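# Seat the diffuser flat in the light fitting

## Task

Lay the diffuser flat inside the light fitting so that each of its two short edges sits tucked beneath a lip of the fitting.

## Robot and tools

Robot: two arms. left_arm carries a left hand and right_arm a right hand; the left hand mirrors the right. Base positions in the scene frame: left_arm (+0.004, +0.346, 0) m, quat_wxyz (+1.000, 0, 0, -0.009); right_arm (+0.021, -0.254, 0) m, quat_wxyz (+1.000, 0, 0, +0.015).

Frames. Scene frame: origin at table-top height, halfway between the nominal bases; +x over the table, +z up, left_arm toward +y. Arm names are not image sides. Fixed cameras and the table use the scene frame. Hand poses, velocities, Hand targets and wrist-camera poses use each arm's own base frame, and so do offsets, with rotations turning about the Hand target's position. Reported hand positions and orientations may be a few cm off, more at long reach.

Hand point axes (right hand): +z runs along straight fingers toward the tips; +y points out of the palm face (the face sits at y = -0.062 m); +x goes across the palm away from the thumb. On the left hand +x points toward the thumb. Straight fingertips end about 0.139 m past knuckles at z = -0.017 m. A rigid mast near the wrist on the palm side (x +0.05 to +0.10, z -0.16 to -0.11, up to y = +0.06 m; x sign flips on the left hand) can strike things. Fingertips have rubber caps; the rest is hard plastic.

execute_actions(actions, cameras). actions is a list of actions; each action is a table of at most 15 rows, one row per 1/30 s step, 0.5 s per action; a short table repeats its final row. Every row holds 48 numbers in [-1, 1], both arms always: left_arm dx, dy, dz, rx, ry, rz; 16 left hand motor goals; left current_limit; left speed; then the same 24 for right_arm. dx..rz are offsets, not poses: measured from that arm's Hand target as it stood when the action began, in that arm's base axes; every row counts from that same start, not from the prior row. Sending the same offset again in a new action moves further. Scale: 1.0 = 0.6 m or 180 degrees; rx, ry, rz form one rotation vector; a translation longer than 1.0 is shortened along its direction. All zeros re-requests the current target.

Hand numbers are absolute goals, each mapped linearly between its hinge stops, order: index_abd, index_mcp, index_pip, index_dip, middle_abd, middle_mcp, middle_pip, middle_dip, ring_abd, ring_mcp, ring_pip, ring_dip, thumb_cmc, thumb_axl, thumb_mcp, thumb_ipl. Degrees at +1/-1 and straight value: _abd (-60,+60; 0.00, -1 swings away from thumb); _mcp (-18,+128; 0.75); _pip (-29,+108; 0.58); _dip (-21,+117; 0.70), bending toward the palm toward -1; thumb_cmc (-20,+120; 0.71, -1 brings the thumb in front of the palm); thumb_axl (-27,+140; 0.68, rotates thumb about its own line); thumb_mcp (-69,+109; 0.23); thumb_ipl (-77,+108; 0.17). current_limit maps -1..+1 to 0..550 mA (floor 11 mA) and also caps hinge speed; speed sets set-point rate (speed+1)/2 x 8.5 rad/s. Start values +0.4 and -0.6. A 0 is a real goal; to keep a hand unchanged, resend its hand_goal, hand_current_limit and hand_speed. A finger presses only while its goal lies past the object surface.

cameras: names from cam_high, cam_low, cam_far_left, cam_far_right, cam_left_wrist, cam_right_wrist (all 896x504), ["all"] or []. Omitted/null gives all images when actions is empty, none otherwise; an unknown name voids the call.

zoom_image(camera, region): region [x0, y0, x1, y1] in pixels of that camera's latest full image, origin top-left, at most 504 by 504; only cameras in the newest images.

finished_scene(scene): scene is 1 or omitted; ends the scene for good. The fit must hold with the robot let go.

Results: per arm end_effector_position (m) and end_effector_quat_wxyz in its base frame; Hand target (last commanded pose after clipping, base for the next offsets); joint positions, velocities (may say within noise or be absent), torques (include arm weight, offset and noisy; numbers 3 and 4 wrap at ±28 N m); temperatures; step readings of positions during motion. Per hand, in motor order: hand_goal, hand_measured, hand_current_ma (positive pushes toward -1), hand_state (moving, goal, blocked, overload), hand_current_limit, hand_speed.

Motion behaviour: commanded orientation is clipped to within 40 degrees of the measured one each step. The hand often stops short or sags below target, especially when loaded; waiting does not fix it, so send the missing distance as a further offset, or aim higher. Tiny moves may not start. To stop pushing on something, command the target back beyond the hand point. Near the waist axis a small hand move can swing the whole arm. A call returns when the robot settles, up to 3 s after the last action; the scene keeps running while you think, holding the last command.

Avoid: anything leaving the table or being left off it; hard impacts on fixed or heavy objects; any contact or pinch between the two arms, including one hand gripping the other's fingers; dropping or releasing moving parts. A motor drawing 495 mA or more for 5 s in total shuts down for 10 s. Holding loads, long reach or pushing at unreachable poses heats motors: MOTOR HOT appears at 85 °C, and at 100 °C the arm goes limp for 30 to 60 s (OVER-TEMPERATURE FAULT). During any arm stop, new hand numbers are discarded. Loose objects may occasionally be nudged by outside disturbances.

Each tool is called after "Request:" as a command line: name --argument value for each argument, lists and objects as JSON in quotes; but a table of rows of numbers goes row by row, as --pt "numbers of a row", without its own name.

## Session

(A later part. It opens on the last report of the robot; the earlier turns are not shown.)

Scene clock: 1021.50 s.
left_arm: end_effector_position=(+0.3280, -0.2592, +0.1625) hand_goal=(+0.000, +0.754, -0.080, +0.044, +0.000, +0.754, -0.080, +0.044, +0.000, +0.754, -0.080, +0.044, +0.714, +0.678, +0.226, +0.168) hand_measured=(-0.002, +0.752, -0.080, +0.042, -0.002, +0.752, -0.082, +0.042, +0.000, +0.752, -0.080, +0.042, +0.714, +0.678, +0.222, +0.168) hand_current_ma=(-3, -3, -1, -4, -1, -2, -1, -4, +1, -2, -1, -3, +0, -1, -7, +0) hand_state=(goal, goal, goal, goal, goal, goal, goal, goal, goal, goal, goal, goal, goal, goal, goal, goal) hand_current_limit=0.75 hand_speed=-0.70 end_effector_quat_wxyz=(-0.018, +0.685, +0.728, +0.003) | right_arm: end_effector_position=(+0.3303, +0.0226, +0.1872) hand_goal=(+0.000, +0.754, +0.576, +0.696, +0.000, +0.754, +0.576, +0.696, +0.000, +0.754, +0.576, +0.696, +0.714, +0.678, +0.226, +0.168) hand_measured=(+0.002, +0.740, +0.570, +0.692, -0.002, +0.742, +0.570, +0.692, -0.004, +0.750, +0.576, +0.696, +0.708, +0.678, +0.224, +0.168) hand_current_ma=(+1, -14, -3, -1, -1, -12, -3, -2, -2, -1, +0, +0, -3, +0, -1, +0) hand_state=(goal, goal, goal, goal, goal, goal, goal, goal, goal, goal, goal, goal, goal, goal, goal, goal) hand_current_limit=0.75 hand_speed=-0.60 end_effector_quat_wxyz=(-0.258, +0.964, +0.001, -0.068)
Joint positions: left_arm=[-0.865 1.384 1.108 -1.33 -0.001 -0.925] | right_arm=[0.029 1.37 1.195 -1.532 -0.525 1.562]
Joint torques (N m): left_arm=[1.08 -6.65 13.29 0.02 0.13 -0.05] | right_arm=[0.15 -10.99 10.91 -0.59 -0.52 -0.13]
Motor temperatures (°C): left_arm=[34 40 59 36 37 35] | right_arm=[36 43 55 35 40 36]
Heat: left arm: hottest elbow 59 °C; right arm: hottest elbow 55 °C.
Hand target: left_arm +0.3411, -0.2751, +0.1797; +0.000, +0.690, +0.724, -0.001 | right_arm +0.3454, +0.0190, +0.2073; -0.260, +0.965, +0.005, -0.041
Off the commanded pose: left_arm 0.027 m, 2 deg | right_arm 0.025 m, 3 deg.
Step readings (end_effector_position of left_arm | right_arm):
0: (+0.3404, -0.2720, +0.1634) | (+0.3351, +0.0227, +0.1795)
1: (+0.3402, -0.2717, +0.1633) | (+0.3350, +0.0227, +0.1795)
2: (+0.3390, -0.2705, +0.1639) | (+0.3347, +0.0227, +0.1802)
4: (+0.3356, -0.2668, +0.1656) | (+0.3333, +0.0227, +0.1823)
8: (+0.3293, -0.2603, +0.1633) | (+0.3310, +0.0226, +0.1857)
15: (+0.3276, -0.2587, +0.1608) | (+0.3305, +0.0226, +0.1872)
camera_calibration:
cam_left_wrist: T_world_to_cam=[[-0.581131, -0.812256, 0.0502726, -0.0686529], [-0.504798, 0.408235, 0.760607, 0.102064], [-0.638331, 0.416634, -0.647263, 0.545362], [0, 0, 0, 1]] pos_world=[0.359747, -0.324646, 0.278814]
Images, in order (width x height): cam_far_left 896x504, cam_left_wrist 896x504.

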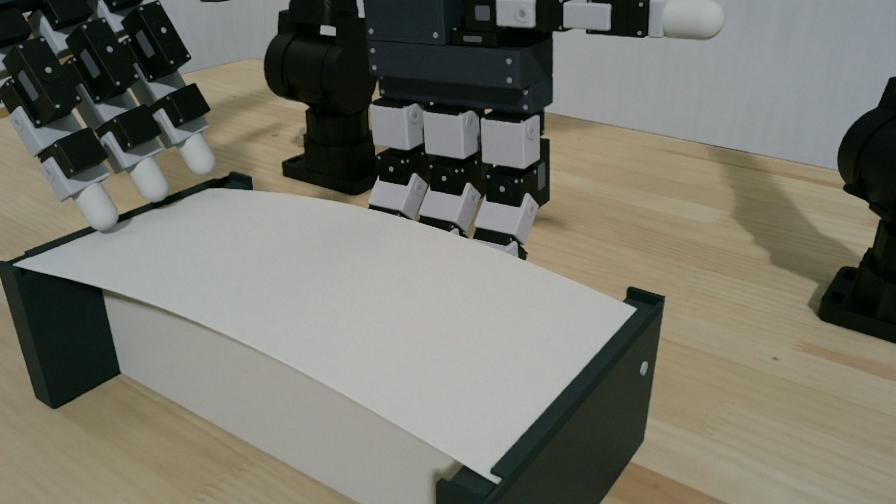

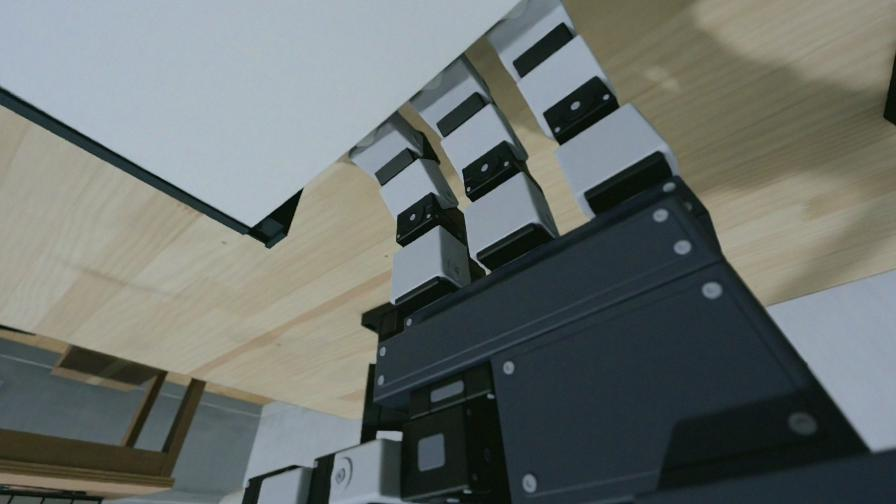

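Request:
execute_actions --actions '[[[-0.075,0.01,-0.045,0,0,0,0,0.754,-0.08,0.0435,0,0.754,-0.08,0.0435,0,0.754,-0.08,0.0435,0.714,0.678,0.226,0.168,0.75,-0.7,0,-0.0,0.0,0,0,0,0,0.754,0.576,0.696,0,0.754,0.576,0.696,0,0.754,0.576,0.696,0.714,0.678,0.226,0.168,0.75,-0.6]],[[-0.03,0,0.0,0,0,0,0,0.754,-0.08,0.0435,0,0.754,-0.08,0.0435,0,0.754,-0.08,0.0435,0.714,0.678,0.226,0.168,0.75,-0.7,0,-0.05,0.05,0,0,0,0,0.754,0.576,0.696,0,0.754,0.576,0.696,0,0.754,0.576,0.696,0.714,0.678,0.226,0.168,0.75,-0.6]]]' --cameras '["cam_far_left","cam_left_wrist","cam_far_right","cam_low"]'

Request:
zoom_image --camera "cam_far_left" --region '[0, 160, 280, 370]'

Request:
zoom_image --camera "cam_low" --region '[320, 190, 600, 310]'

Request:
zoom_image --camera "cam_far_right" --region '[440, 90, 760, 330]'

Scene clock: 1056.17 s.
left_arm: end_effector_position=(+0.2823, -0.2721, +0.1540) hand_goal=(+0.000, +0.754, -0.080, +0.044, +0.000, +0.754, -0.080, +0.044, +0.000, +0.754, -0.080, +0.044, +0.714, +0.678, +0.226, +0.168) hand_measured=(-0.002, +0.752, -0.080, +0.042, -0.002, +0.754, -0.080, +0.042, +0.000, +0.754, -0.080, +0.042, +0.714, +0.678, +0.222, +0.168) hand_current_ma=(-2, -1, -1, -4, -1, -1, -1, -4, +1, -1, -1, -3, +0, -1, -7, +0) hand_state=(goal, goal, goal, goal, goal, goal, goal, goal, goal, goal, goal, goal, goal, goal, goal, goal) hand_current_limit=0.75 hand_speed=-0.70 end_effector_quat_wxyz=(-0.002, +0.693, +0.721, -0.001) | right_arm: end_effector_position=(+0.3322, -0.0072, +0.2192) hand_goal=(+0.000, +0.754, +0.576, +0.696, +0.000, +0.754, +0.576, +0.696, +0.000, +0.754, +0.576, +0.696, +0.714, +0.678, +0.226, +0.168) hand_measured=(+0.002, +0.740, +0.570, +0.692, -0.002, +0.742, +0.570, +0.692, -0.004, +0.750, +0.576, +0.696, +0.708, +0.678, +0.224, +0.168) hand_current_ma=(+1, -13, -3, -1, -1, -11, -3, -2, -1, -2, +0, +0, -3, +0, -1, +0) hand_state=(goal, goal, goal, goal, goal, goal, goal, goal, goal, goal, goal, goal, goal, goal, goal, goal) hand_current_limit=0.75 hand_speed=-0.60 end_effector_quat_wxyz=(-0.259, +0.964, -0.001, -0.065)
Joint positions: left_arm=[-0.981 1.32 1.022 -1.275 0.003 -1.021] | right_arm=[-0.051 1.369 1.278 -1.654 -0.516 1.476]
Joint torques (N m): left_arm=[0.44 -7.41 7.46 0.53 -0.03 -0.32] | right_arm=[0.26 -10.58 10.86 -0.7 -0.55 -0.15]
Motor temperatures (°C): left_arm=[34 40 63 35 37 35] | right_arm=[36 43 58 35 40 36]
Heat: left arm: hottest elbow 63 °C; right arm: hottest elbow 58 °C.
Hand target: left_arm +0.2781, -0.2691, +0.1527; +0.000, +0.689, +0.724, -0.001 | right_arm +0.3454, -0.0110, +0.2373; -0.260, +0.965, +0.005, -0.041
Off the commanded pose: left_arm 0.005 m, 1 deg | right_arm 0.023 m, 3 deg.
Step readings (end_effector_position of left_arm | right_arm):
0: (+0.3280, -0.2591, +0.1625) | (+0.3303, +0.0226, +0.1872)
1: (+0.3279, -0.2592, +0.1624) | (+0.3303, +0.0226, +0.1872)
2: (+0.3271, -0.2604, +0.1624) | (+0.3303, +0.0226, +0.1872)
4: (+0.3249, -0.2647, +0.1619) | (+0.3303, +0.0226, +0.1872)
8: (+0.3091, -0.2719, +0.1568) | (+0.3303, +0.0226, +0.1872)
15: (+0.2992, -0.2719, +0.1531) | (+0.3303, +0.0226, +0.1872)
16: (+0.2993, -0.2720, +0.1531) | (+0.3304, +0.0225, +0.1875)
17: (+0.2986, -0.2721, +0.1530) | (+0.3295, +0.0205, +0.1890)
19: (+0.2954, -0.2715, +0.1525) | (+0.3269, +0.0160, +0.1951)
23: (+0.2858, -0.2715, +0.1523) | (+0.3298, +0.0007, +0.2109)
30: (+0.2825, -0.2725, +0.1540) | (+0.3325, -0.0071, +0.2191)
camera_calibration:
cam_left_wrist: T_world_to_cam=[[-0.59832, -0.798812, 0.0625476, -0.0985758], [-0.508988, 0.439204, 0.740291, 0.103433], [-0.618825, 0.411095, -0.66937, 0.512518], [0, 0, 0, 1]] pos_world=[0.310825, -0.334865, 0.272659]
Images, in order (width x height): cam_low 896x504, cam_far_left 896x504, cam_far_right 896x504, cam_left_wrist 896x504.

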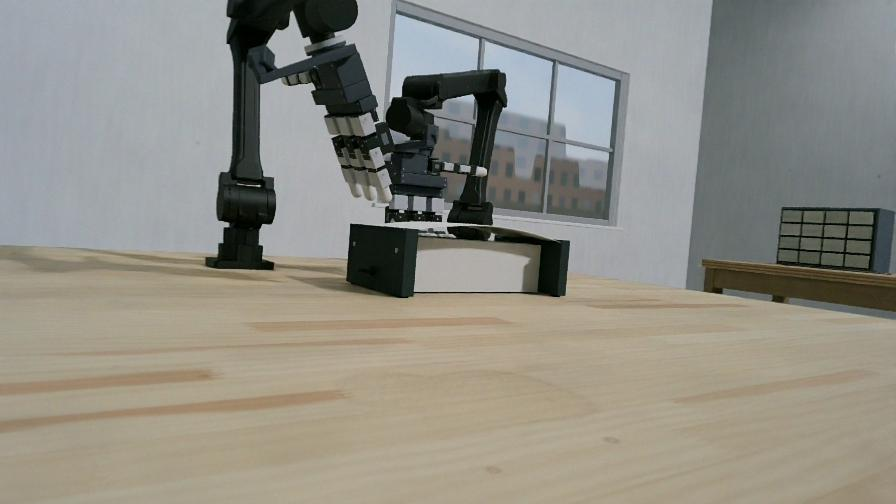

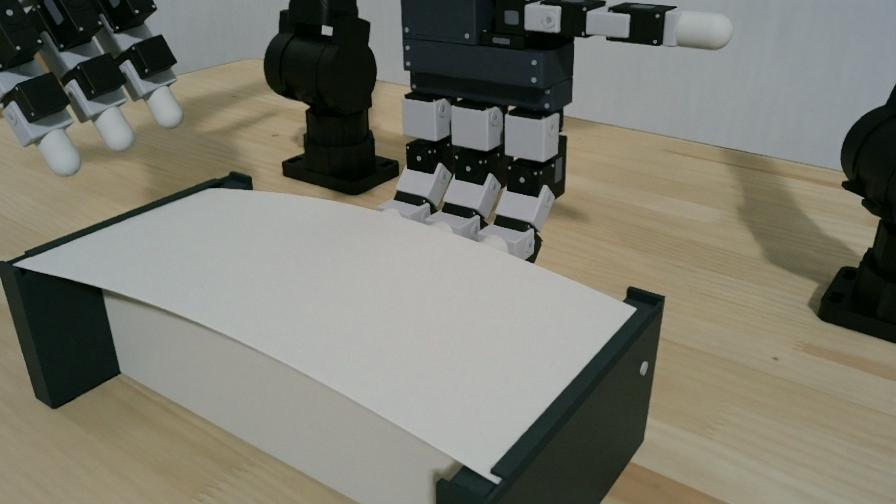

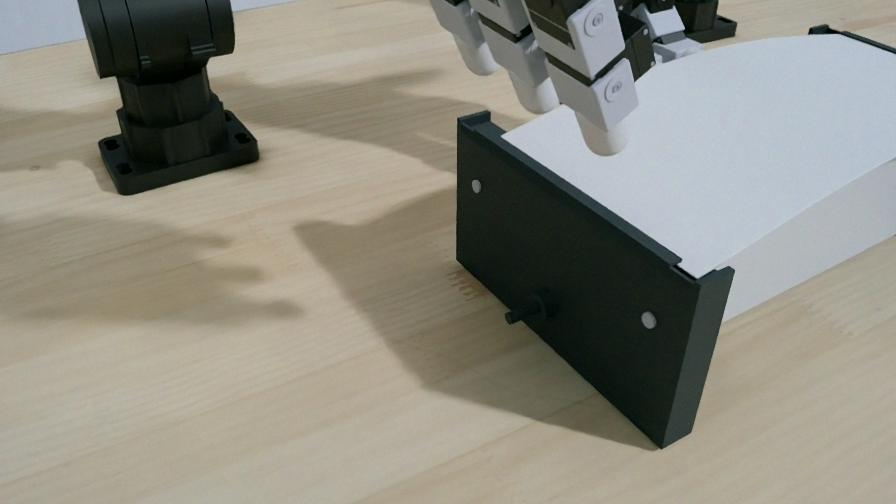

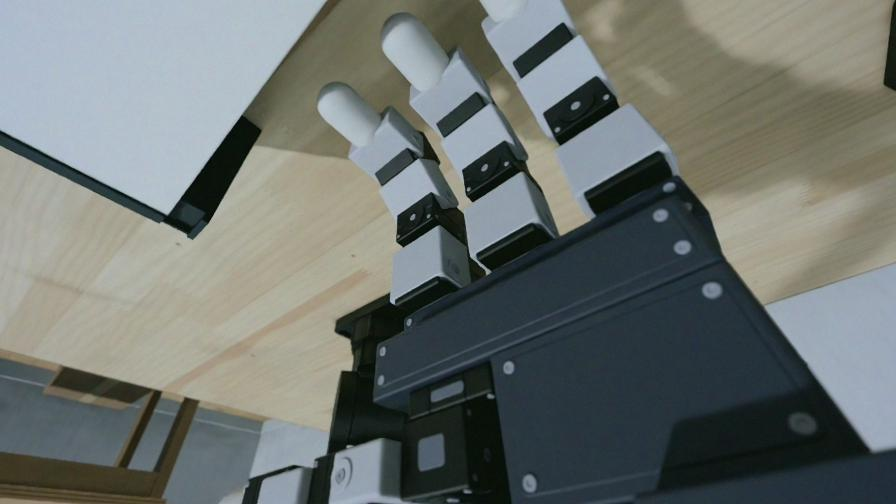

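Scaled by 1.800.

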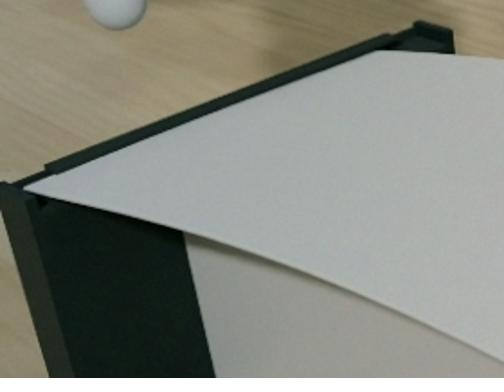

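Scaled by 1.800.

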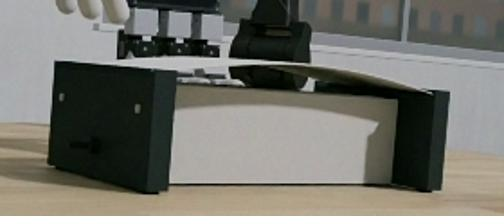

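Scaled by 1.575.

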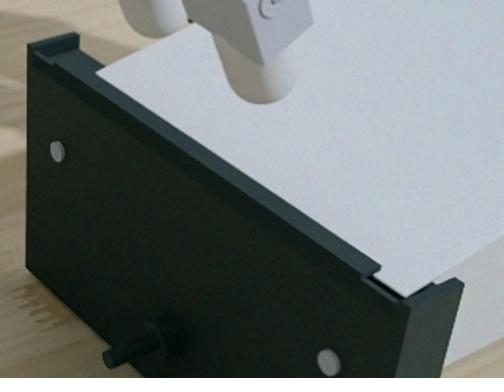

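Request:
execute_actions --actions '[[[0.01,0.0035,0.12,0,0,0,0,0.754,0.576,0.696,0,0.754,0.576,0.696,0,0.754,0.576,0.696,0.714,0.678,0.226,0.168,0.75,-0.4,0,0,0.0,0,0,0,0,0.754,0.576,0.696,0,0.754,0.576,0.696,0,0.754,0.576,0.696,0.714,0.678,0.226,0.168,0.75,-0.6]],[[0.01,0.0035,0.12,0,0,0,0,0.754,0.576,0.696,0,0.754,0.576,0.696,0,0.754,0.576,0.696,0.714,0.678,0.226,0.168,0.75,-0.4,0,0,0.0,0,0,0,0,0.754,0.576,0.696,0,0.754,0.576,0.696,0,0.754,0.576,0.696,0.714,0.678,0.226,0.168,0.75,-0.6]]]' --cameras '["cam_far_left"]'

Scene clock: 1076.33 s.
left_arm: end_effector_position=(+0.2802, -0.2544, +0.2782) hand_goal=(+0.000, +0.754, +0.576, +0.696, +0.000, +0.754, +0.576, +0.696, +0.000, +0.754, +0.576, +0.696, +0.714, +0.678, +0.226, +0.168) hand_measured=(-0.002, +0.752, +0.574, +0.694, +0.000, +0.754, +0.572, +0.692, +0.000, +0.754, +0.574, +0.694, +0.714, +0.678, +0.222, +0.168) hand_current_ma=(-2, -1, -4, -4, -1, -1, -5, -5, +0, -1, -4, -4, +0, -1, -9, +0) hand_state=(goal, goal, goal, goal, goal, goal, goal, goal, goal, goal, goal, goal, goal, goal, goal, goal) hand_current_limit=0.75 hand_speed=-0.40 end_effector_quat_wxyz=(-0.017, +0.686, +0.727, +0.004) | right_arm: end_effector_position=(+0.3322, -0.0073, +0.2192) hand_goal=(+0.000, +0.754, +0.576, +0.696, +0.000, +0.754, +0.576, +0.696, +0.000, +0.754, +0.576, +0.696, +0.714, +0.678, +0.226, +0.168) hand_measured=(+0.002, +0.740, +0.570, +0.692, -0.002, +0.742, +0.570, +0.692, -0.004, +0.750, +0.576, +0.696, +0.708, +0.678, +0.224, +0.168) hand_current_ma=(+1, -13, -3, -1, -1, -11, -3, -2, -1, -2, +0, +0, -3, +0, -1, +0) hand_state=(goal, goal, goal, goal, goal, goal, goal, goal, goal, goal, goal, goal, goal, goal, goal, goal) hand_current_limit=0.75 hand_speed=-0.60 end_effector_quat_wxyz=(-0.259, +0.964, -0.001, -0.065)
Joint positions: left_arm=[-0.961 1.26 1.299 -1.644 -0.001 -1.019] | right_arm=[-0.051 1.369 1.278 -1.654 -0.516 1.475]
Joint torques (N m): left_arm=[1.73 -5.36 13.48 -0.09 0.14 0.02] | right_arm=[0.21 -10.52 10.89 -0.7 -0.56 -0.16]
Motor temperatures (°C): left_arm=[34 41 63 35 37 35] | right_arm=[36 44 63 35 40 36]
Heat: left arm: hottest elbow 63 °C; right arm: hottest elbow 63 °C.
Hand target: left_arm +0.2901, -0.2648, +0.2967; +0.000, +0.689, +0.724, -0.001 | right_arm +0.3454, -0.0110, +0.2373; -0.260, +0.965, +0.005, -0.041
Off the commanded pose: left_arm 0.023 m, 2 deg | right_arm 0.023 m, 3 deg.
Step readings (end_effector_position of left_arm | right_arm):
0: (+0.2823, -0.2721, +0.1540) | (+0.3322, -0.0073, +0.2192)
1: (+0.2823, -0.2720, +0.1542) | (+0.3322, -0.0073, +0.2192)
2: (+0.2809, -0.2698, +0.1544) | (+0.3322, -0.0073, +0.2192)
4: (+0.2757, -0.2617, +0.1578) | (+0.3322, -0.0073, +0.2192)
8: (+0.2696, -0.2524, +0.1771) | (+0.3322, -0.0073, +0.2192)
15: (+0.2738, -0.2581, +0.2047) | (+0.3322, -0.0073, +0.2192)
16: (+0.2738, -0.2578, +0.2052) | (+0.3322, -0.0073, +0.2192)
17: (+0.2727, -0.2560, +0.2071) | (+0.3322, -0.0073, +0.2192)
19: (+0.2717, -0.2517, +0.2188) | (+0.3322, -0.0073, +0.2192)
23: (+0.2778, -0.2539, +0.2545) | (+0.3322, -0.0073, +0.2192)
30: (+0.2811, -0.2562, +0.2784) | (+0.3322, -0.0073, +0.2192)
Images, in order (width x height): cam_far_left 896x504.

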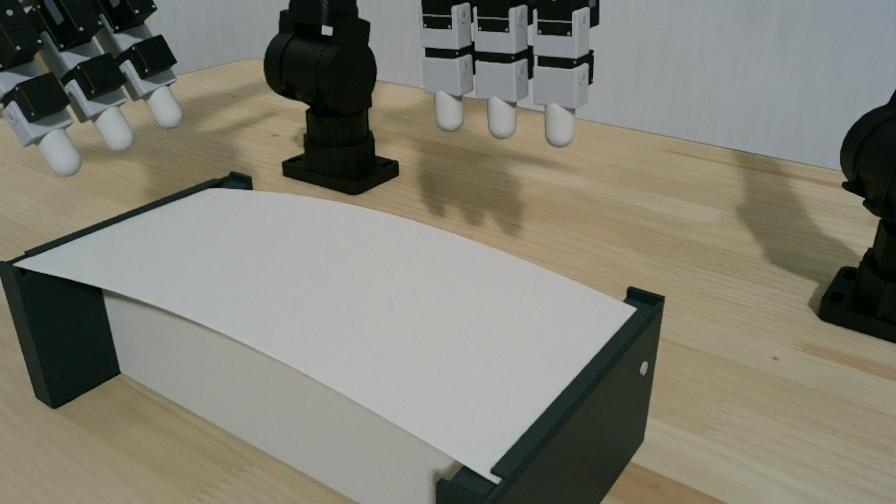

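Request:
execute_actions --actions '[[[0.13,-0.01,0.02,0,0,0,0,0.754,0.576,0.696,0,0.754,0.576,0.696,0,0.754,0.576,0.696,0.714,0.678,0.226,0.168,0.75,-0.4,0,0,0.0,0,0,0,0,0.754,0.576,0.696,0,0.754,0.576,0.696,0,0.754,0.576,0.696,0.714,0.678,0.226,0.168,0.75,-0.6]],[[0.13,-0.01,0.0,0,0,0,0,0.754,0.576,0.696,0,0.754,0.576,0.696,0,0.754,0.576,0.696,0.714,0.678,0.226,0.168,0.75,-0.4,0,0,0.0,0,0,0,0,0.754,0.576,0.696,0,0.754,0.576,0.696,0,0.754,0.576,0.696,0.714,0.678,0.226,0.168,0.75,-0.6]]]' --cameras '["cam_far_left", "cam_low","cam_high"]'

Scene clock: 1084.03 s.
left_arm: end_effector_position=(+0.4369, -0.2645, +0.2884) hand_goal=(+0.000, +0.754, +0.576, +0.696, +0.000, +0.754, +0.576, +0.696, +0.000, +0.754, +0.576, +0.696, +0.714, +0.678, +0.226, +0.168) hand_measured=(-0.002, +0.752, +0.574, +0.694, +0.000, +0.752, +0.574, +0.692, +0.000, +0.752, +0.574, +0.694, +0.714, +0.678, +0.222, +0.168) hand_current_ma=(-2, -2, -3, -4, -1, -1, -3, -4, +0, -1, -2, -4, +0, -1, -9, +0) hand_state=(goal, goal, goal, goal, goal, goal, goal, goal, goal, goal, goal, goal, goal, goal, goal, goal) hand_current_limit=0.75 hand_speed=-0.40 end_effector_quat_wxyz=(-0.017, +0.682, +0.731, +0.001) | right_arm: end_effector_position=(+0.3322, -0.0073, +0.2192) hand_goal=(+0.000, +0.754, +0.576, +0.696, +0.000, +0.754, +0.576, +0.696, +0.000, +0.754, +0.576, +0.696, +0.714, +0.678, +0.226, +0.168) hand_measured=(+0.002, +0.740, +0.570, +0.692, -0.002, +0.742, +0.570, +0.692, -0.004, +0.750, +0.576, +0.696, +0.708, +0.678, +0.224, +0.168) hand_current_ma=(+1, -13, -3, -1, -1, -11, -3, -2, -1, -2, +0, +0, -3, +0, -1, +0) hand_state=(goal, goal, goal, goal, goal, goal, goal, goal, goal, goal, goal, goal, goal, goal, goal, goal) hand_current_limit=0.75 hand_speed=-0.60 end_effector_quat_wxyz=(-0.259, +0.964, -0.001, -0.065)
Joint positions: left_arm=[-0.692 1.563 1.634 -1.676 -0.003 -0.762] | right_arm=[-0.051 1.369 1.278 -1.654 -0.516 1.475]
Joint torques (N m): left_arm=[0.5 -10.23 13.7 -0.02 0.14 0.02] | right_arm=[0.26 -10.52 10.88 -0.7 -0.56 -0.16]
Motor temperatures (°C): left_arm=[34 41 63 35 37 35] | right_arm=[36 44 64 35 40 36]
Heat: left arm: hottest elbow 63 °C; right arm: hottest elbow 64 °C.
Hand target: left_arm +0.4462, -0.2769, +0.3087; +0.000, +0.689, +0.724, -0.001 | right_arm +0.3454, -0.0110, +0.2373; -0.260, +0.965, +0.005, -0.041
Off the commanded pose: left_arm 0.026 m, 2 deg | right_arm 0.023 m, 3 deg.
joint sent to its limit (left arm) — joint 4 (wrist pitch), lower limit. The joint targets still meet the commanded pose.
Step readings (end_effector_position of left_arm | right_arm):
0: (+0.2802, -0.2544, +0.2782) | (+0.3322, -0.0073, +0.2192)
1: (+0.2805, -0.2545, +0.2784) | (+0.3322, -0.0073, +0.2192)
2: (+0.2824, -0.2546, +0.2789) | (+0.3322, -0.0073, +0.2192)
4: (+0.2971, -0.2542, +0.2838) | (+0.3322, -0.0073, +0.2192)
8: (+0.3399, -0.2511, +0.2924) | (+0.3322, -0.0073, +0.2192)
15: (+0.3579, -0.2566, +0.2859) | (+0.3322, -0.0073, +0.2192)
16: (+0.3580, -0.2566, +0.2857) | (+0.3322, -0.0073, +0.2192)
17: (+0.3600, -0.2569, +0.2865) | (+0.3322, -0.0073, +0.2192)
19: (+0.3733, -0.2609, +0.2918) | (+0.3322, -0.0073, +0.2192)
23: (+0.4132, -0.2615, +0.2982) | (+0.3322, -0.0073, +0.2192)
30: (+0.4353, -0.2625, +0.2846) | (+0.3322, -0.0073, +0.2192)
Images, in order (width x height): cam_high 896x504, cam_low 896x504, cam_far_left 896x504.

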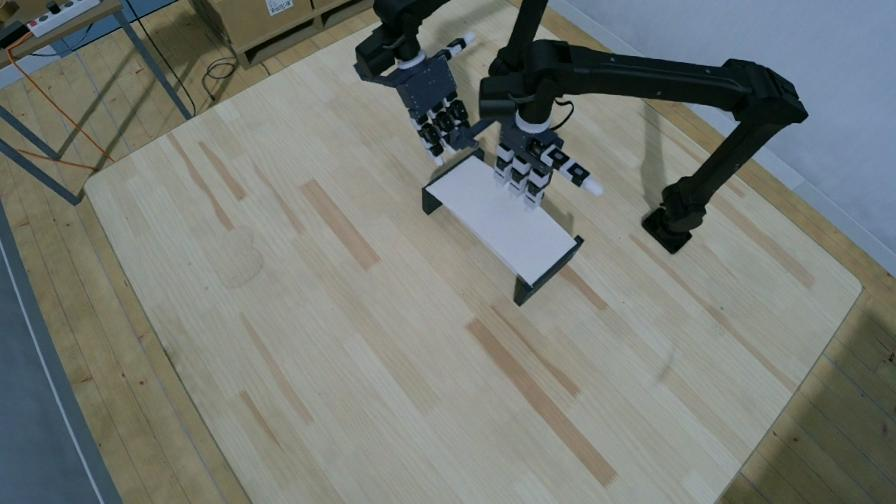

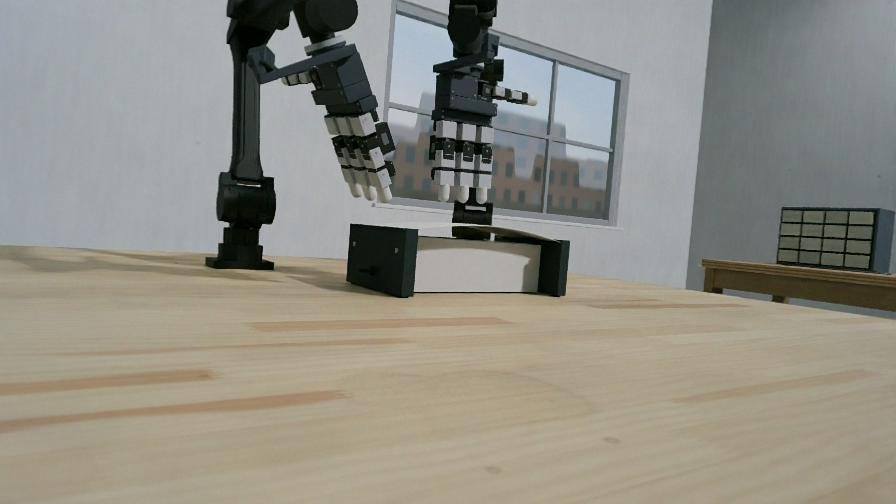

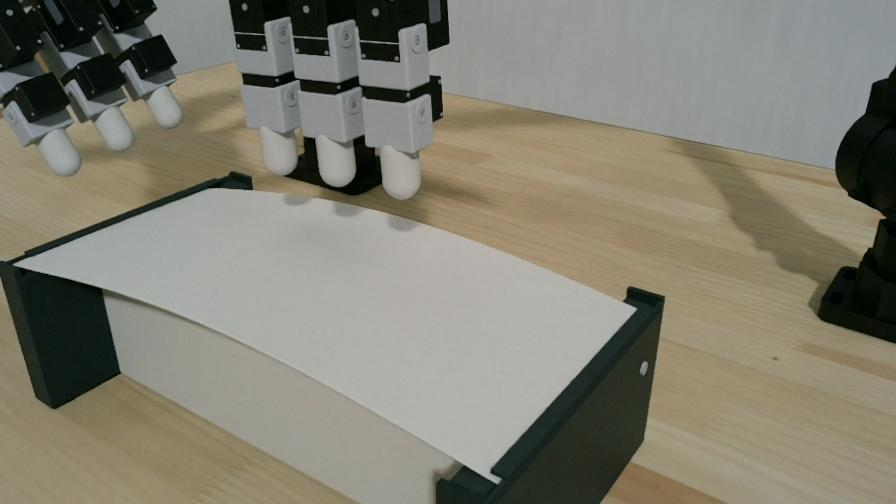

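Request:
execute_actions --actions '[[[0.03,0.01,-0.045,0,0,0,0,0.754,0.576,0.696,0,0.754,0.576,0.696,0,0.754,0.576,0.696,0.714,0.678,0.226,0.168,0.75,-0.4,0,0,0.0,0,0,0,0,0.754,0.576,0.696,0,0.754,0.576,0.696,0,0.754,0.576,0.696,0.714,0.678,0.226,0.168,0.75,-0.6]]]' --cameras '["cam_far_left", "cam_far_right"]'

Scene clock: 1092.97 s.
left_arm: end_effector_position=(+0.4537, -0.2647, +0.2786) hand_goal=(+0.000, +0.754, +0.576, +0.696, +0.000, +0.754, +0.576, +0.696, +0.000, +0.754, +0.576, +0.696, +0.714, +0.678, +0.226, +0.168) hand_measured=(-0.002, +0.752, +0.574, +0.694, +0.000, +0.752, +0.574, +0.692, +0.000, +0.752, +0.574, +0.694, +0.714, +0.678, +0.222, +0.168) hand_current_ma=(-2, -2, -3, -4, -1, -1, -3, -4, +0, -1, -2, -4, +0, -1, -9, +0) hand_state=(goal, goal, goal, goal, goal, goal, goal, goal, goal, goal, goal, goal, goal, goal, goal, goal) hand_current_limit=0.75 hand_speed=-0.40 end_effector_quat_wxyz=(-0.010, +0.685, +0.728, +0.000) | right_arm: end_effector_position=(+0.3322, -0.0073, +0.2192) hand_goal=(+0.000, +0.754, +0.576, +0.696, +0.000, +0.754, +0.576, +0.696, +0.000, +0.754, +0.576, +0.696, +0.714, +0.678, +0.226, +0.168) hand_measured=(+0.002, +0.740, +0.570, +0.692, -0.002, +0.742, +0.570, +0.692, -0.004, +0.750, +0.576, +0.696, +0.708, +0.678, +0.224, +0.168) hand_current_ma=(+1, -13, -3, -1, -1, -11, -3, -2, -1, -2, +0, +0, -3, +0, -1, +0) hand_state=(goal, goal, goal, goal, goal, goal, goal, goal, goal, goal, goal, goal, goal, goal, goal, goal) hand_current_limit=0.75 hand_speed=-0.60 end_effector_quat_wxyz=(-0.259, +0.964, -0.001, -0.065)
Joint positions: left_arm=[-0.668 1.585 1.634 -1.639 -0.001 -0.728] | right_arm=[-0.051 1.369 1.278 -1.654 -0.516 1.475]
Joint torques (N m): left_arm=[1.49 -9.82 11.11 0.58 0.15 0.02] | right_arm=[0.26 -10.52 10.88 -0.7 -0.56 -0.16]
Motor temperatures (°C): left_arm=[34 41 65 35 37 35] | right_arm=[36 44 66 35 40 36]
Heat: left arm: hottest elbow 65 °C; right arm: hottest elbow 66 °C.
Hand target: left_arm +0.4640, -0.2709, +0.2818; +0.000, +0.689, +0.724, -0.001 | right_arm +0.3454, -0.0110, +0.2373; -0.260, +0.965, +0.005, -0.041
Off the commanded pose: left_arm 0.013 m, 1 deg | right_arm 0.023 m, 3 deg.
Step readings (end_effector_position of left_arm | right_arm):
0: (+0.4369, -0.2645, +0.2884) | (+0.3322, -0.0073, +0.2192)
1: (+0.4369, -0.2646, +0.2884) | (+0.3322, -0.0073, +0.2192)
2: (+0.4370, -0.2648, +0.2884) | (+0.3322, -0.0073, +0.2192)
4: (+0.4394, -0.2656, +0.2884) | (+0.3322, -0.0073, +0.2192)
8: (+0.4474, -0.2657, +0.2857) | (+0.3322, -0.0073, +0.2192)
15: (+0.4536, -0.2644, +0.2788) | (+0.3322, -0.0073, +0.2192)
Images, in order (width x height): cam_far_left 896x504, cam_far_right 896x504.

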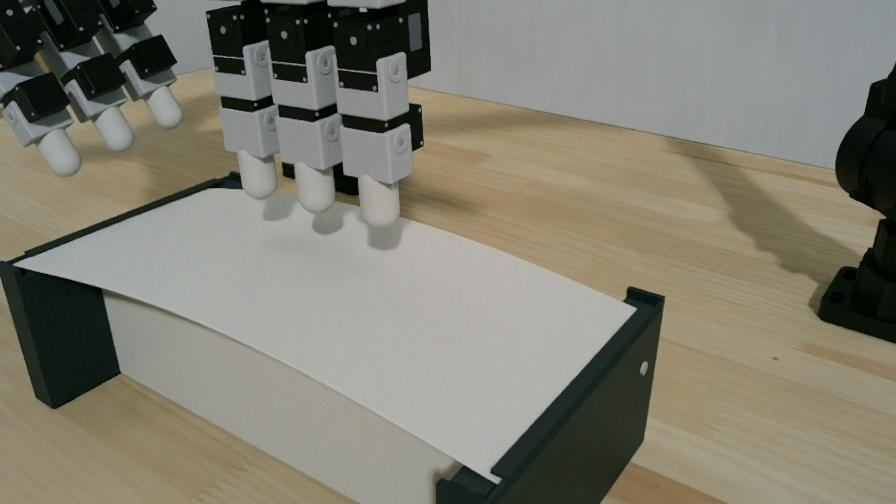

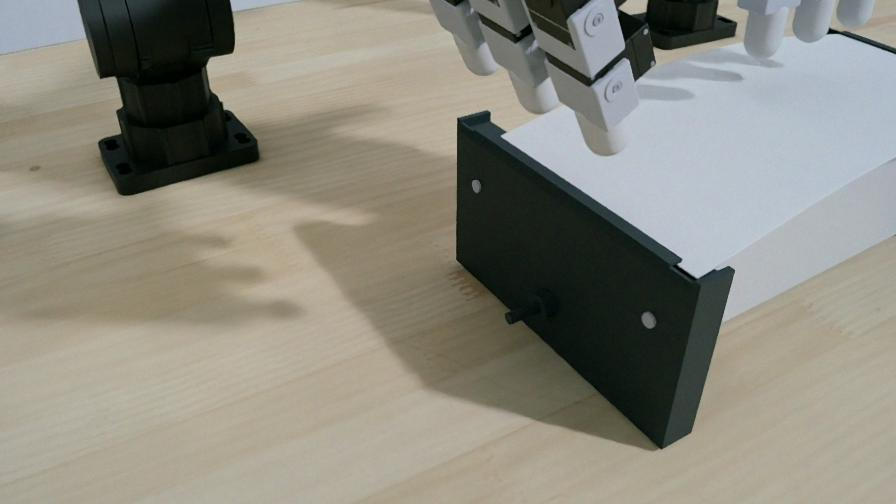

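Request:
execute_actions --actions '[[[0.05,0.0,-0.015,0,0,0,0,0.754,0.576,0.696,0,0.754,0.576,0.696,0,0.754,0.576,0.696,0.714,0.678,0.226,0.168,0.75,-0.4,0,0,0.0,0,0,0,0,0.754,0.576,0.696,0,0.754,0.576,0.696,0,0.754,0.576,0.696,0.714,0.678,0.226,0.168,0.75,-0.6]],[[0.0,0.0,-0.025,0,0,0,0,0.754,0.576,0.696,0,0.754,0.576,0.696,0,0.754,0.576,0.696,0.714,0.678,0.226,0.168,0.75,-0.4,0,0,0.0,0,0,0,0,0.754,0.576,0.696,0,0.754,0.576,0.696,0,0.754,0.576,0.696,0.714,0.678,0.226,0.168,0.75,-0.6]]]' --cameras '["cam_far_left", "cam_far_right"]'

Request:
zoom_image --camera "cam_far_left" --region '[180, 120, 460, 330]'

Scene clock: 1116.00 s.
left_arm: end_effector_position=(+0.4834, -0.2639, +0.2505) hand_goal=(+0.000, +0.754, +0.576, +0.696, +0.000, +0.754, +0.576, +0.696, +0.000, +0.754, +0.576, +0.696, +0.714, +0.678, +0.226, +0.168) hand_measured=(-0.002, +0.752, +0.574, +0.694, +0.000, +0.752, +0.574, +0.692, +0.000, +0.754, +0.576, +0.694, +0.714, +0.678, +0.222, +0.168) hand_current_ma=(-2, -2, -3, -4, -1, -1, -3, -4, +1, -1, -1, -2, +0, -1, -9, +0) hand_state=(goal, goal, goal, goal, goal, goal, goal, goal, goal, goal, goal, goal, goal, goal, goal, goal) hand_current_limit=0.75 hand_speed=-0.40 end_effector_quat_wxyz=(-0.014, +0.685, +0.729, -0.002) | right_arm: end_effector_position=(+0.3322, -0.0073, +0.2192) hand_goal=(+0.000, +0.754, +0.576, +0.696, +0.000, +0.754, +0.576, +0.696, +0.000, +0.754, +0.576, +0.696, +0.714, +0.678, +0.226, +0.168) hand_measured=(+0.002, +0.740, +0.570, +0.692, -0.002, +0.742, +0.570, +0.692, -0.004, +0.750, +0.576, +0.696, +0.708, +0.678, +0.224, +0.168) hand_current_ma=(+1, -13, -3, -1, -1, -11, -3, -2, -1, -2, +0, +0, -3, +0, -1, +0) hand_state=(goal, goal, goal, goal, goal, goal, goal, goal, goal, goal, goal, goal, goal, goal, goal, goal) hand_current_limit=0.75 hand_speed=-0.60 end_effector_quat_wxyz=(-0.259, +0.964, -0.001, -0.065)
Joint positions: left_arm=[-0.629 1.652 1.645 -1.592 0 -0.691] | right_arm=[-0.051 1.369 1.278 -1.654 -0.516 1.475]
Joint torques (N m): left_arm=[1.32 -11.16 11.44 0.57 0.1 0.02] | right_arm=[0.26 -10.52 10.88 -0.7 -0.56 -0.16]
Motor temperatures (°C): left_arm=[34 41 66 35 37 35] | right_arm=[36 44 68 35 40 36]
Heat: left arm: hottest elbow 66 °C; right arm: hottest elbow 68 °C.
Hand target: left_arm +0.4941, -0.2708, +0.2578; +0.000, +0.689, +0.724, -0.001 | right_arm +0.3454, -0.0110, +0.2373; -0.260, +0.965, +0.005, -0.041
Off the commanded pose: left_arm 0.015 m, 2 deg | right_arm 0.023 m, 3 deg.
Step readings (end_effector_position of left_arm | right_arm):
0: (+0.4537, -0.2648, +0.2786) | (+0.3322, -0.0073, +0.2192)
1: (+0.4538, -0.2646, +0.2786) | (+0.3322, -0.0073, +0.2192)
2: (+0.4547, -0.2641, +0.2781) | (+0.3322, -0.0073, +0.2192)
4: (+0.4575, -0.2635, +0.2753) | (+0.3322, -0.0073, +0.2192)
8: (+0.4689, -0.2604, +0.2635) | (+0.3322, -0.0073, +0.2192)
15: (+0.4762, -0.2584, +0.2487) | (+0.3322, -0.0073, +0.2192)
16: (+0.4764, -0.2586, +0.2491) | (+0.3322, -0.0073, +0.2192)
17: (+0.4768, -0.2589, +0.2493) | (+0.3322, -0.0073, +0.2192)
19: (+0.4787, -0.2604, +0.2496) | (+0.3322, -0.0073, +0.2192)
23: (+0.4821, -0.2629, +0.2503) | (+0.3322, -0.0073, +0.2192)
30: (+0.4833, -0.2638, +0.2505) | (+0.3322, -0.0073, +0.2192)
Images, in order (width x height): cam_far_left 896x504, cam_far_right 896x504.

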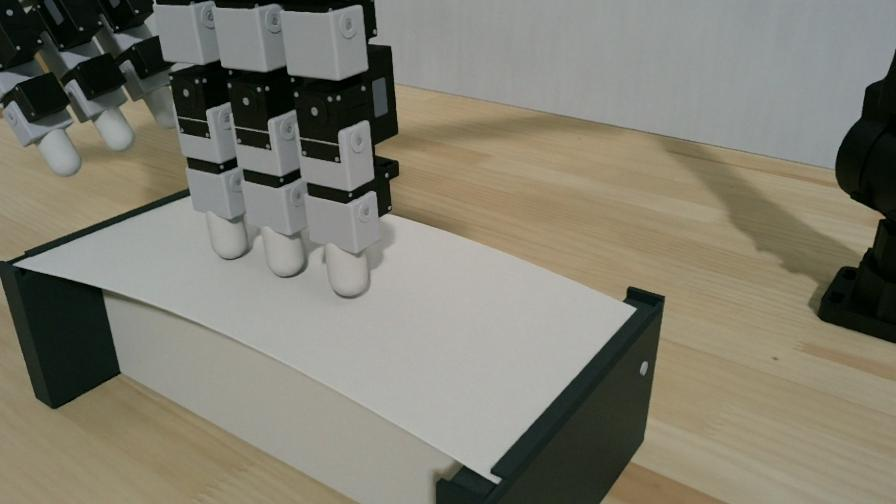

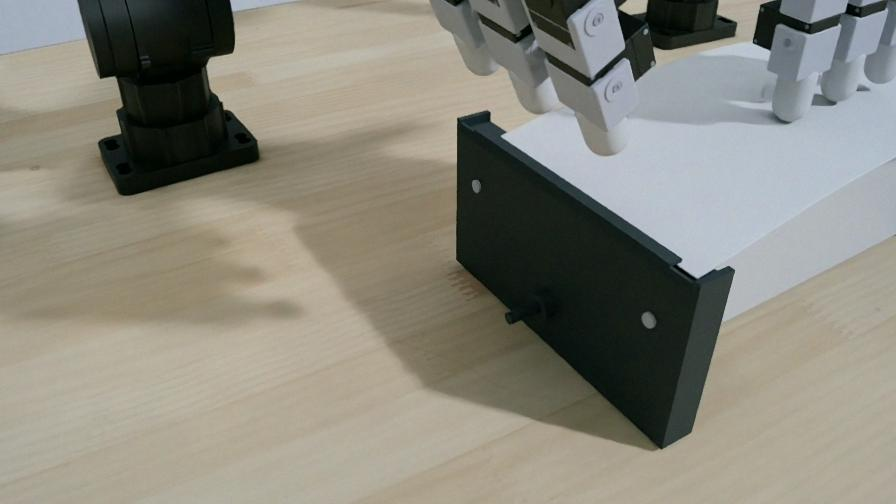

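Scaled by 1.800.

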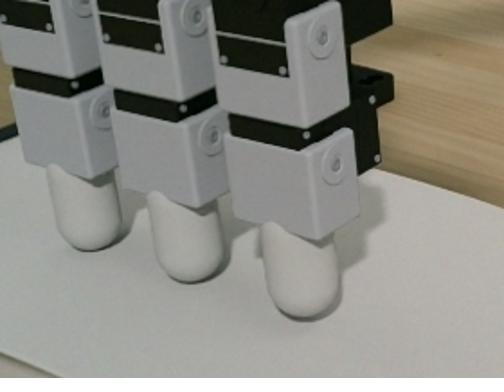

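Request:
execute_actions --actions '[[[-0.01,0.0,-0.022,0,0,0,0,0.754,0.576,0.696,0,0.754,0.576,0.696,0,0.754,0.576,0.696,0.714,0.678,0.226,0.168,0.75,-0.4,0,0,0.0,0,0,0,0,0.754,0.576,0.696,0,0.754,0.576,0.696,0,0.754,0.576,0.696,0.714,0.678,0.226,0.168,0.75,-0.6]]]' --cameras '["cam_far_left", "cam_far_right"]'

Request:
zoom_image --camera "cam_far_left" --region '[180, 120, 460, 330]'

Request:
zoom_image --camera "cam_far_right" --region '[440, 90, 760, 330]'

Scene clock: 1128.70 s.
left_arm: end_effector_position=(+0.4908, -0.2693, +0.2523) hand_goal=(+0.000, +0.754, +0.576, +0.696, +0.000, +0.754, +0.576, +0.696, +0.000, +0.754, +0.576, +0.696, +0.714, +0.678, +0.226, +0.168) hand_measured=(-0.002, +0.752, +0.574, +0.694, +0.000, +0.752, +0.574, +0.692, +0.000, +0.754, +0.576, +0.694, +0.714, +0.678, +0.222, +0.168) hand_current_ma=(-2, -2, -3, -4, -1, -1, -3, -4, +1, -1, -1, -2, +0, -1, -9, +0) hand_state=(goal, goal, goal, goal, goal, goal, goal, goal, goal, goal, goal, goal, goal, goal, goal, goal) hand_current_limit=0.75 hand_speed=-0.40 end_effector_quat_wxyz=(+0.004, +0.685, +0.729, +0.000) | right_arm: end_effector_position=(+0.3322, -0.0073, +0.2192) hand_goal=(+0.000, +0.754, +0.576, +0.696, +0.000, +0.754, +0.576, +0.696, +0.000, +0.754, +0.576, +0.696, +0.714, +0.678, +0.226, +0.168) hand_measured=(+0.002, +0.740, +0.570, +0.692, -0.002, +0.742, +0.570, +0.692, -0.004, +0.750, +0.576, +0.696, +0.708, +0.678, +0.224, +0.168) hand_current_ma=(+1, -13, -3, -1, -1, -11, -3, -2, -1, -2, +0, +0, -3, +0, -1, +0) hand_state=(goal, goal, goal, goal, goal, goal, goal, goal, goal, goal, goal, goal, goal, goal, goal, goal) hand_current_limit=0.75 hand_speed=-0.60 end_effector_quat_wxyz=(-0.259, +0.964, -0.001, -0.065)
Joint positions: left_arm=[-0.629 1.652 1.645 -1.555 0 -0.691] | right_arm=[-0.051 1.369 1.278 -1.654 -0.516 1.475]
Joint torques (N m): left_arm=[0.67 -12.16 7.61 0.68 0.11 -0.05] | right_arm=[0.26 -10.52 10.89 -0.72 -0.56 -0.16]
Motor temperatures (°C): left_arm=[34 42 68 35 37 35] | right_arm=[36 44 68 35 40 36]
Heat: left arm: hottest elbow 68 °C; right arm: hottest elbow 68 °C.
Hand target: left_arm +0.4881, -0.2709, +0.2447; +0.000, +0.689, +0.724, -0.001 | right_arm +0.3454, -0.0110, +0.2373; -0.260, +0.965, +0.005, -0.041
Off the commanded pose: left_arm 0.008 m, 1 deg | right_arm 0.023 m, 3 deg.
Step readings (end_effector_position of left_arm | right_arm):
0: (+0.4834, -0.2639, +0.2505) | (+0.3322, -0.0073, +0.2192)
1: (+0.4835, -0.2639, +0.2506) | (+0.3322, -0.0073, +0.2192)
2: (+0.4839, -0.2642, +0.2507) | (+0.3322, -0.0073, +0.2192)
4: (+0.4862, -0.2659, +0.2512) | (+0.3322, -0.0073, +0.2192)
8: (+0.4897, -0.2684, +0.2520) | (+0.3322, -0.0073, +0.2192)
15: (+0.4907, -0.2692, +0.2523) | (+0.3322, -0.0073, +0.2192)
Images, in order (width x height): cam_far_left 896x504, cam_far_right 896x504.

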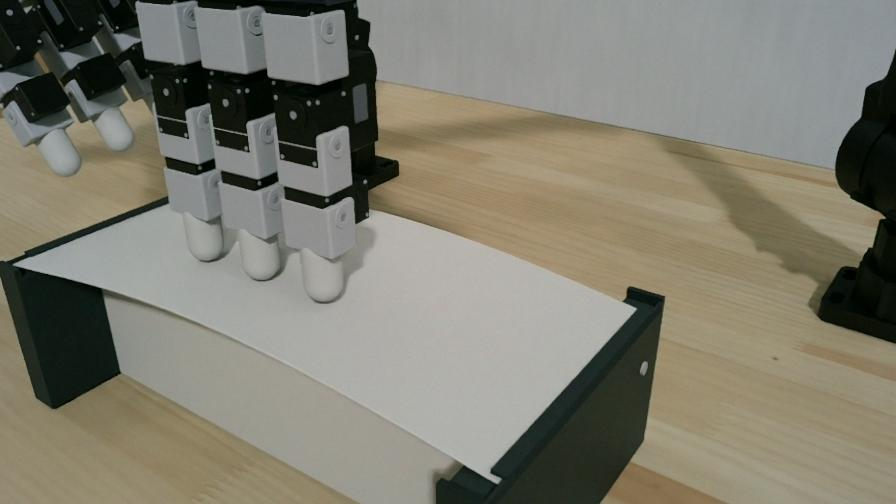

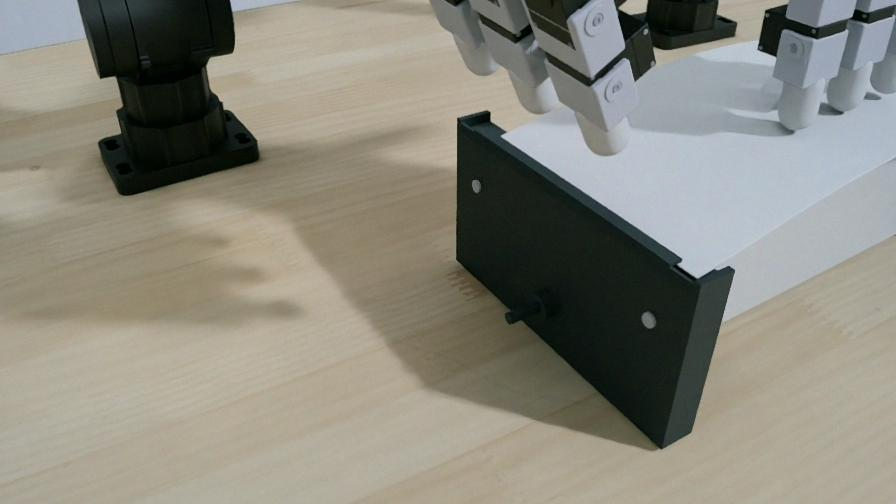

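Scaled by 1.800.

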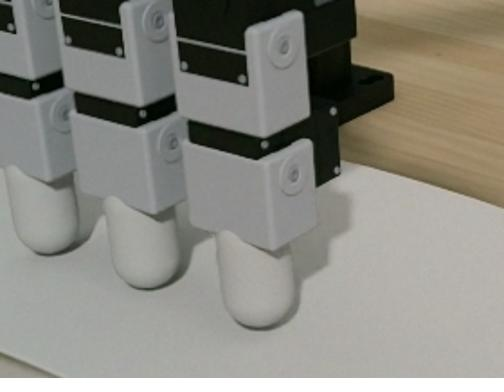

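Scaled by 1.575.

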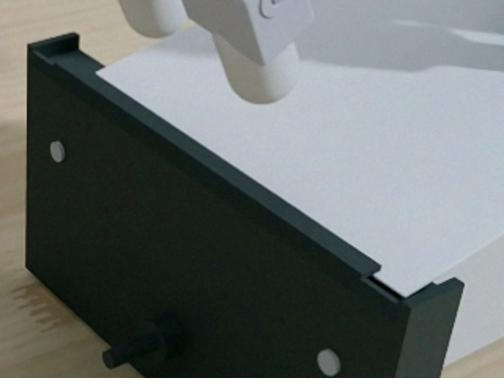

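Request:
execute_actions --actions '[[[-0.045,0.015,-0.025,0,0,0,0,0.754,0.576,0.696,0,0.754,0.576,0.696,0,0.754,0.576,0.696,0.714,0.678,0.226,0.168,0.75,-0.4,0,0,0.0,0,0,0,0,0.754,0.576,0.696,0,0.754,0.576,0.696,0,0.754,0.576,0.696,0.714,0.678,0.226,0.168,0.75,-0.6]]]' --cameras '["cam_far_left", "cam_far_right"]'

Request:
zoom_image --camera "cam_far_left" --region '[0, 160, 280, 370]'

Request:
zoom_image --camera "cam_far_right" --region '[440, 90, 760, 330]'

Scene clock: 1135.97 s.
left_arm: end_effector_position=(+0.4712, -0.2627, +0.2467) hand_goal=(+0.000, +0.754, +0.576, +0.696, +0.000, +0.754, +0.576, +0.696, +0.000, +0.754, +0.576, +0.696, +0.714, +0.678, +0.226, +0.168) hand_measured=(-0.004, +0.746, +0.572, +0.692, -0.022, +0.722, +0.552, +0.684, -0.004, +0.750, +0.574, +0.694, +0.714, +0.678, +0.222, +0.168) hand_current_ma=(-5, -15, -7, -5, -45, -95, -57, -27, -4, -6, -4, -4, +0, -1, -9, +0) hand_state=(goal, goal, goal, goal, blocked, blocked, blocked, goal, goal, goal, goal, goal, goal, goal, goal, goal) hand_current_limit=0.75 hand_speed=-0.40 end_effector_quat_wxyz=(+0.021, +0.689, +0.724, +0.003) | right_arm: end_effector_position=(+0.3322, -0.0073, +0.2192) hand_goal=(+0.000, +0.754, +0.576, +0.696, +0.000, +0.754, +0.576, +0.696, +0.000, +0.754, +0.576, +0.696, +0.714, +0.678, +0.226, +0.168) hand_measured=(+0.002, +0.740, +0.570, +0.692, -0.002, +0.742, +0.570, +0.692, -0.004, +0.750, +0.576, +0.696, +0.708, +0.678, +0.224, +0.168) hand_current_ma=(+1, -13, -3, -1, -1, -11, -3, -2, -1, -2, +0, +0, -3, +0, -1, +0) hand_state=(goal, goal, goal, goal, goal, goal, goal, goal, goal, goal, goal, goal, goal, goal, goal, goal) hand_current_limit=0.75 hand_speed=-0.60 end_effector_quat_wxyz=(-0.259, +0.964, -0.001, -0.065)
Joint positions: left_arm=[-0.641 1.576 1.531 -1.484 -0.001 -0.691] | right_arm=[-0.051 1.369 1.278 -1.654 -0.516 1.475]
Joint torques (N m): left_arm=[0.09 -10.58 6.84 0.17 0.15 -0.25] | right_arm=[0.26 -10.52 10.88 -0.69 -0.56 -0.16]
Motor temperatures (°C): left_arm=[34 43 67 35 37 35] | right_arm=[36 44 69 35 40 36]
Heat: left arm: hottest elbow 67 °C; right arm: hottest elbow 69 °C.
Hand target: left_arm +0.4610, -0.2618, +0.2295; +0.000, +0.690, +0.724, -0.001 | right_arm +0.3454, -0.0110, +0.2373; -0.260, +0.965, +0.005, -0.041
Off the commanded pose: left_arm 0.020 m, 2 deg | right_arm 0.023 m, 3 deg.
Step readings (end_effector_position of left_arm | right_arm):
0: (+0.4908, -0.2693, +0.2523) | (+0.3322, -0.0073, +0.2192)
1: (+0.4906, -0.2691, +0.2517) | (+0.3322, -0.0073, +0.2192)
2: (+0.4900, -0.2689, +0.2501) | (+0.3322, -0.0073, +0.2192)
4: (+0.4851, -0.2662, +0.2433) | (+0.3322, -0.0073, +0.2192)
8: (+0.4776, -0.2650, +0.2423) | (+0.3322, -0.0073, +0.2192)
15: (+0.4714, -0.2626, +0.2475) | (+0.3322, -0.0073, +0.2192)
Images, in order (width x height): cam_far_left 896x504, cam_far_right 896x504.

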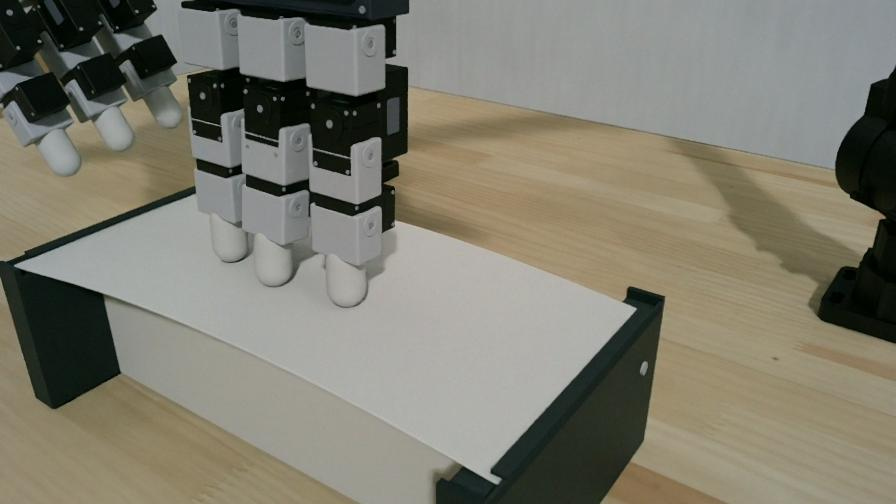

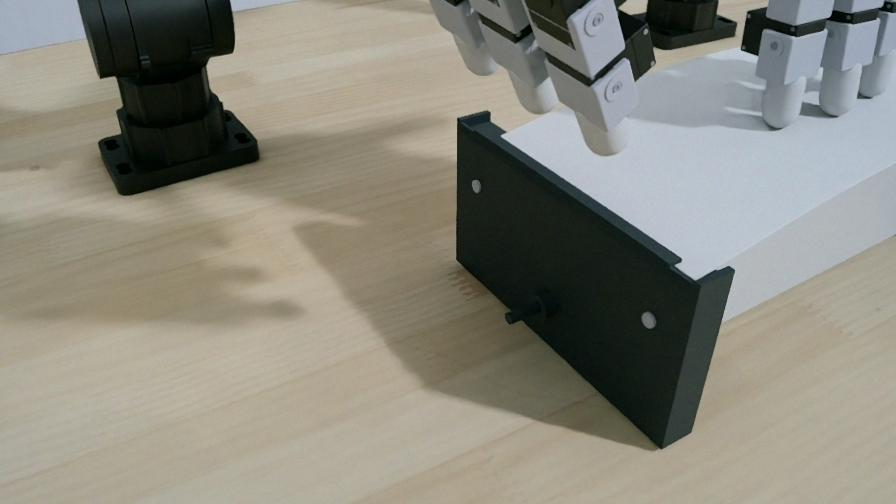

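Scaled by 1.800.

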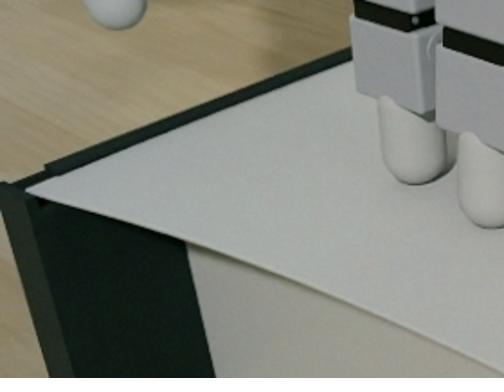

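Scaled by 1.575.

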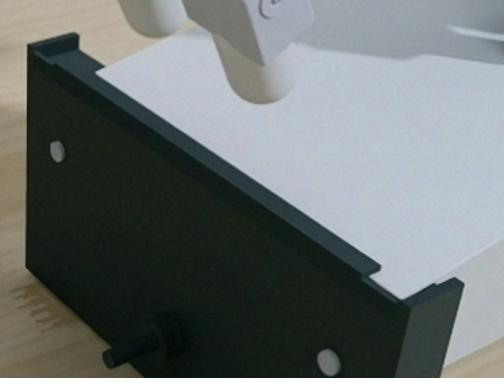

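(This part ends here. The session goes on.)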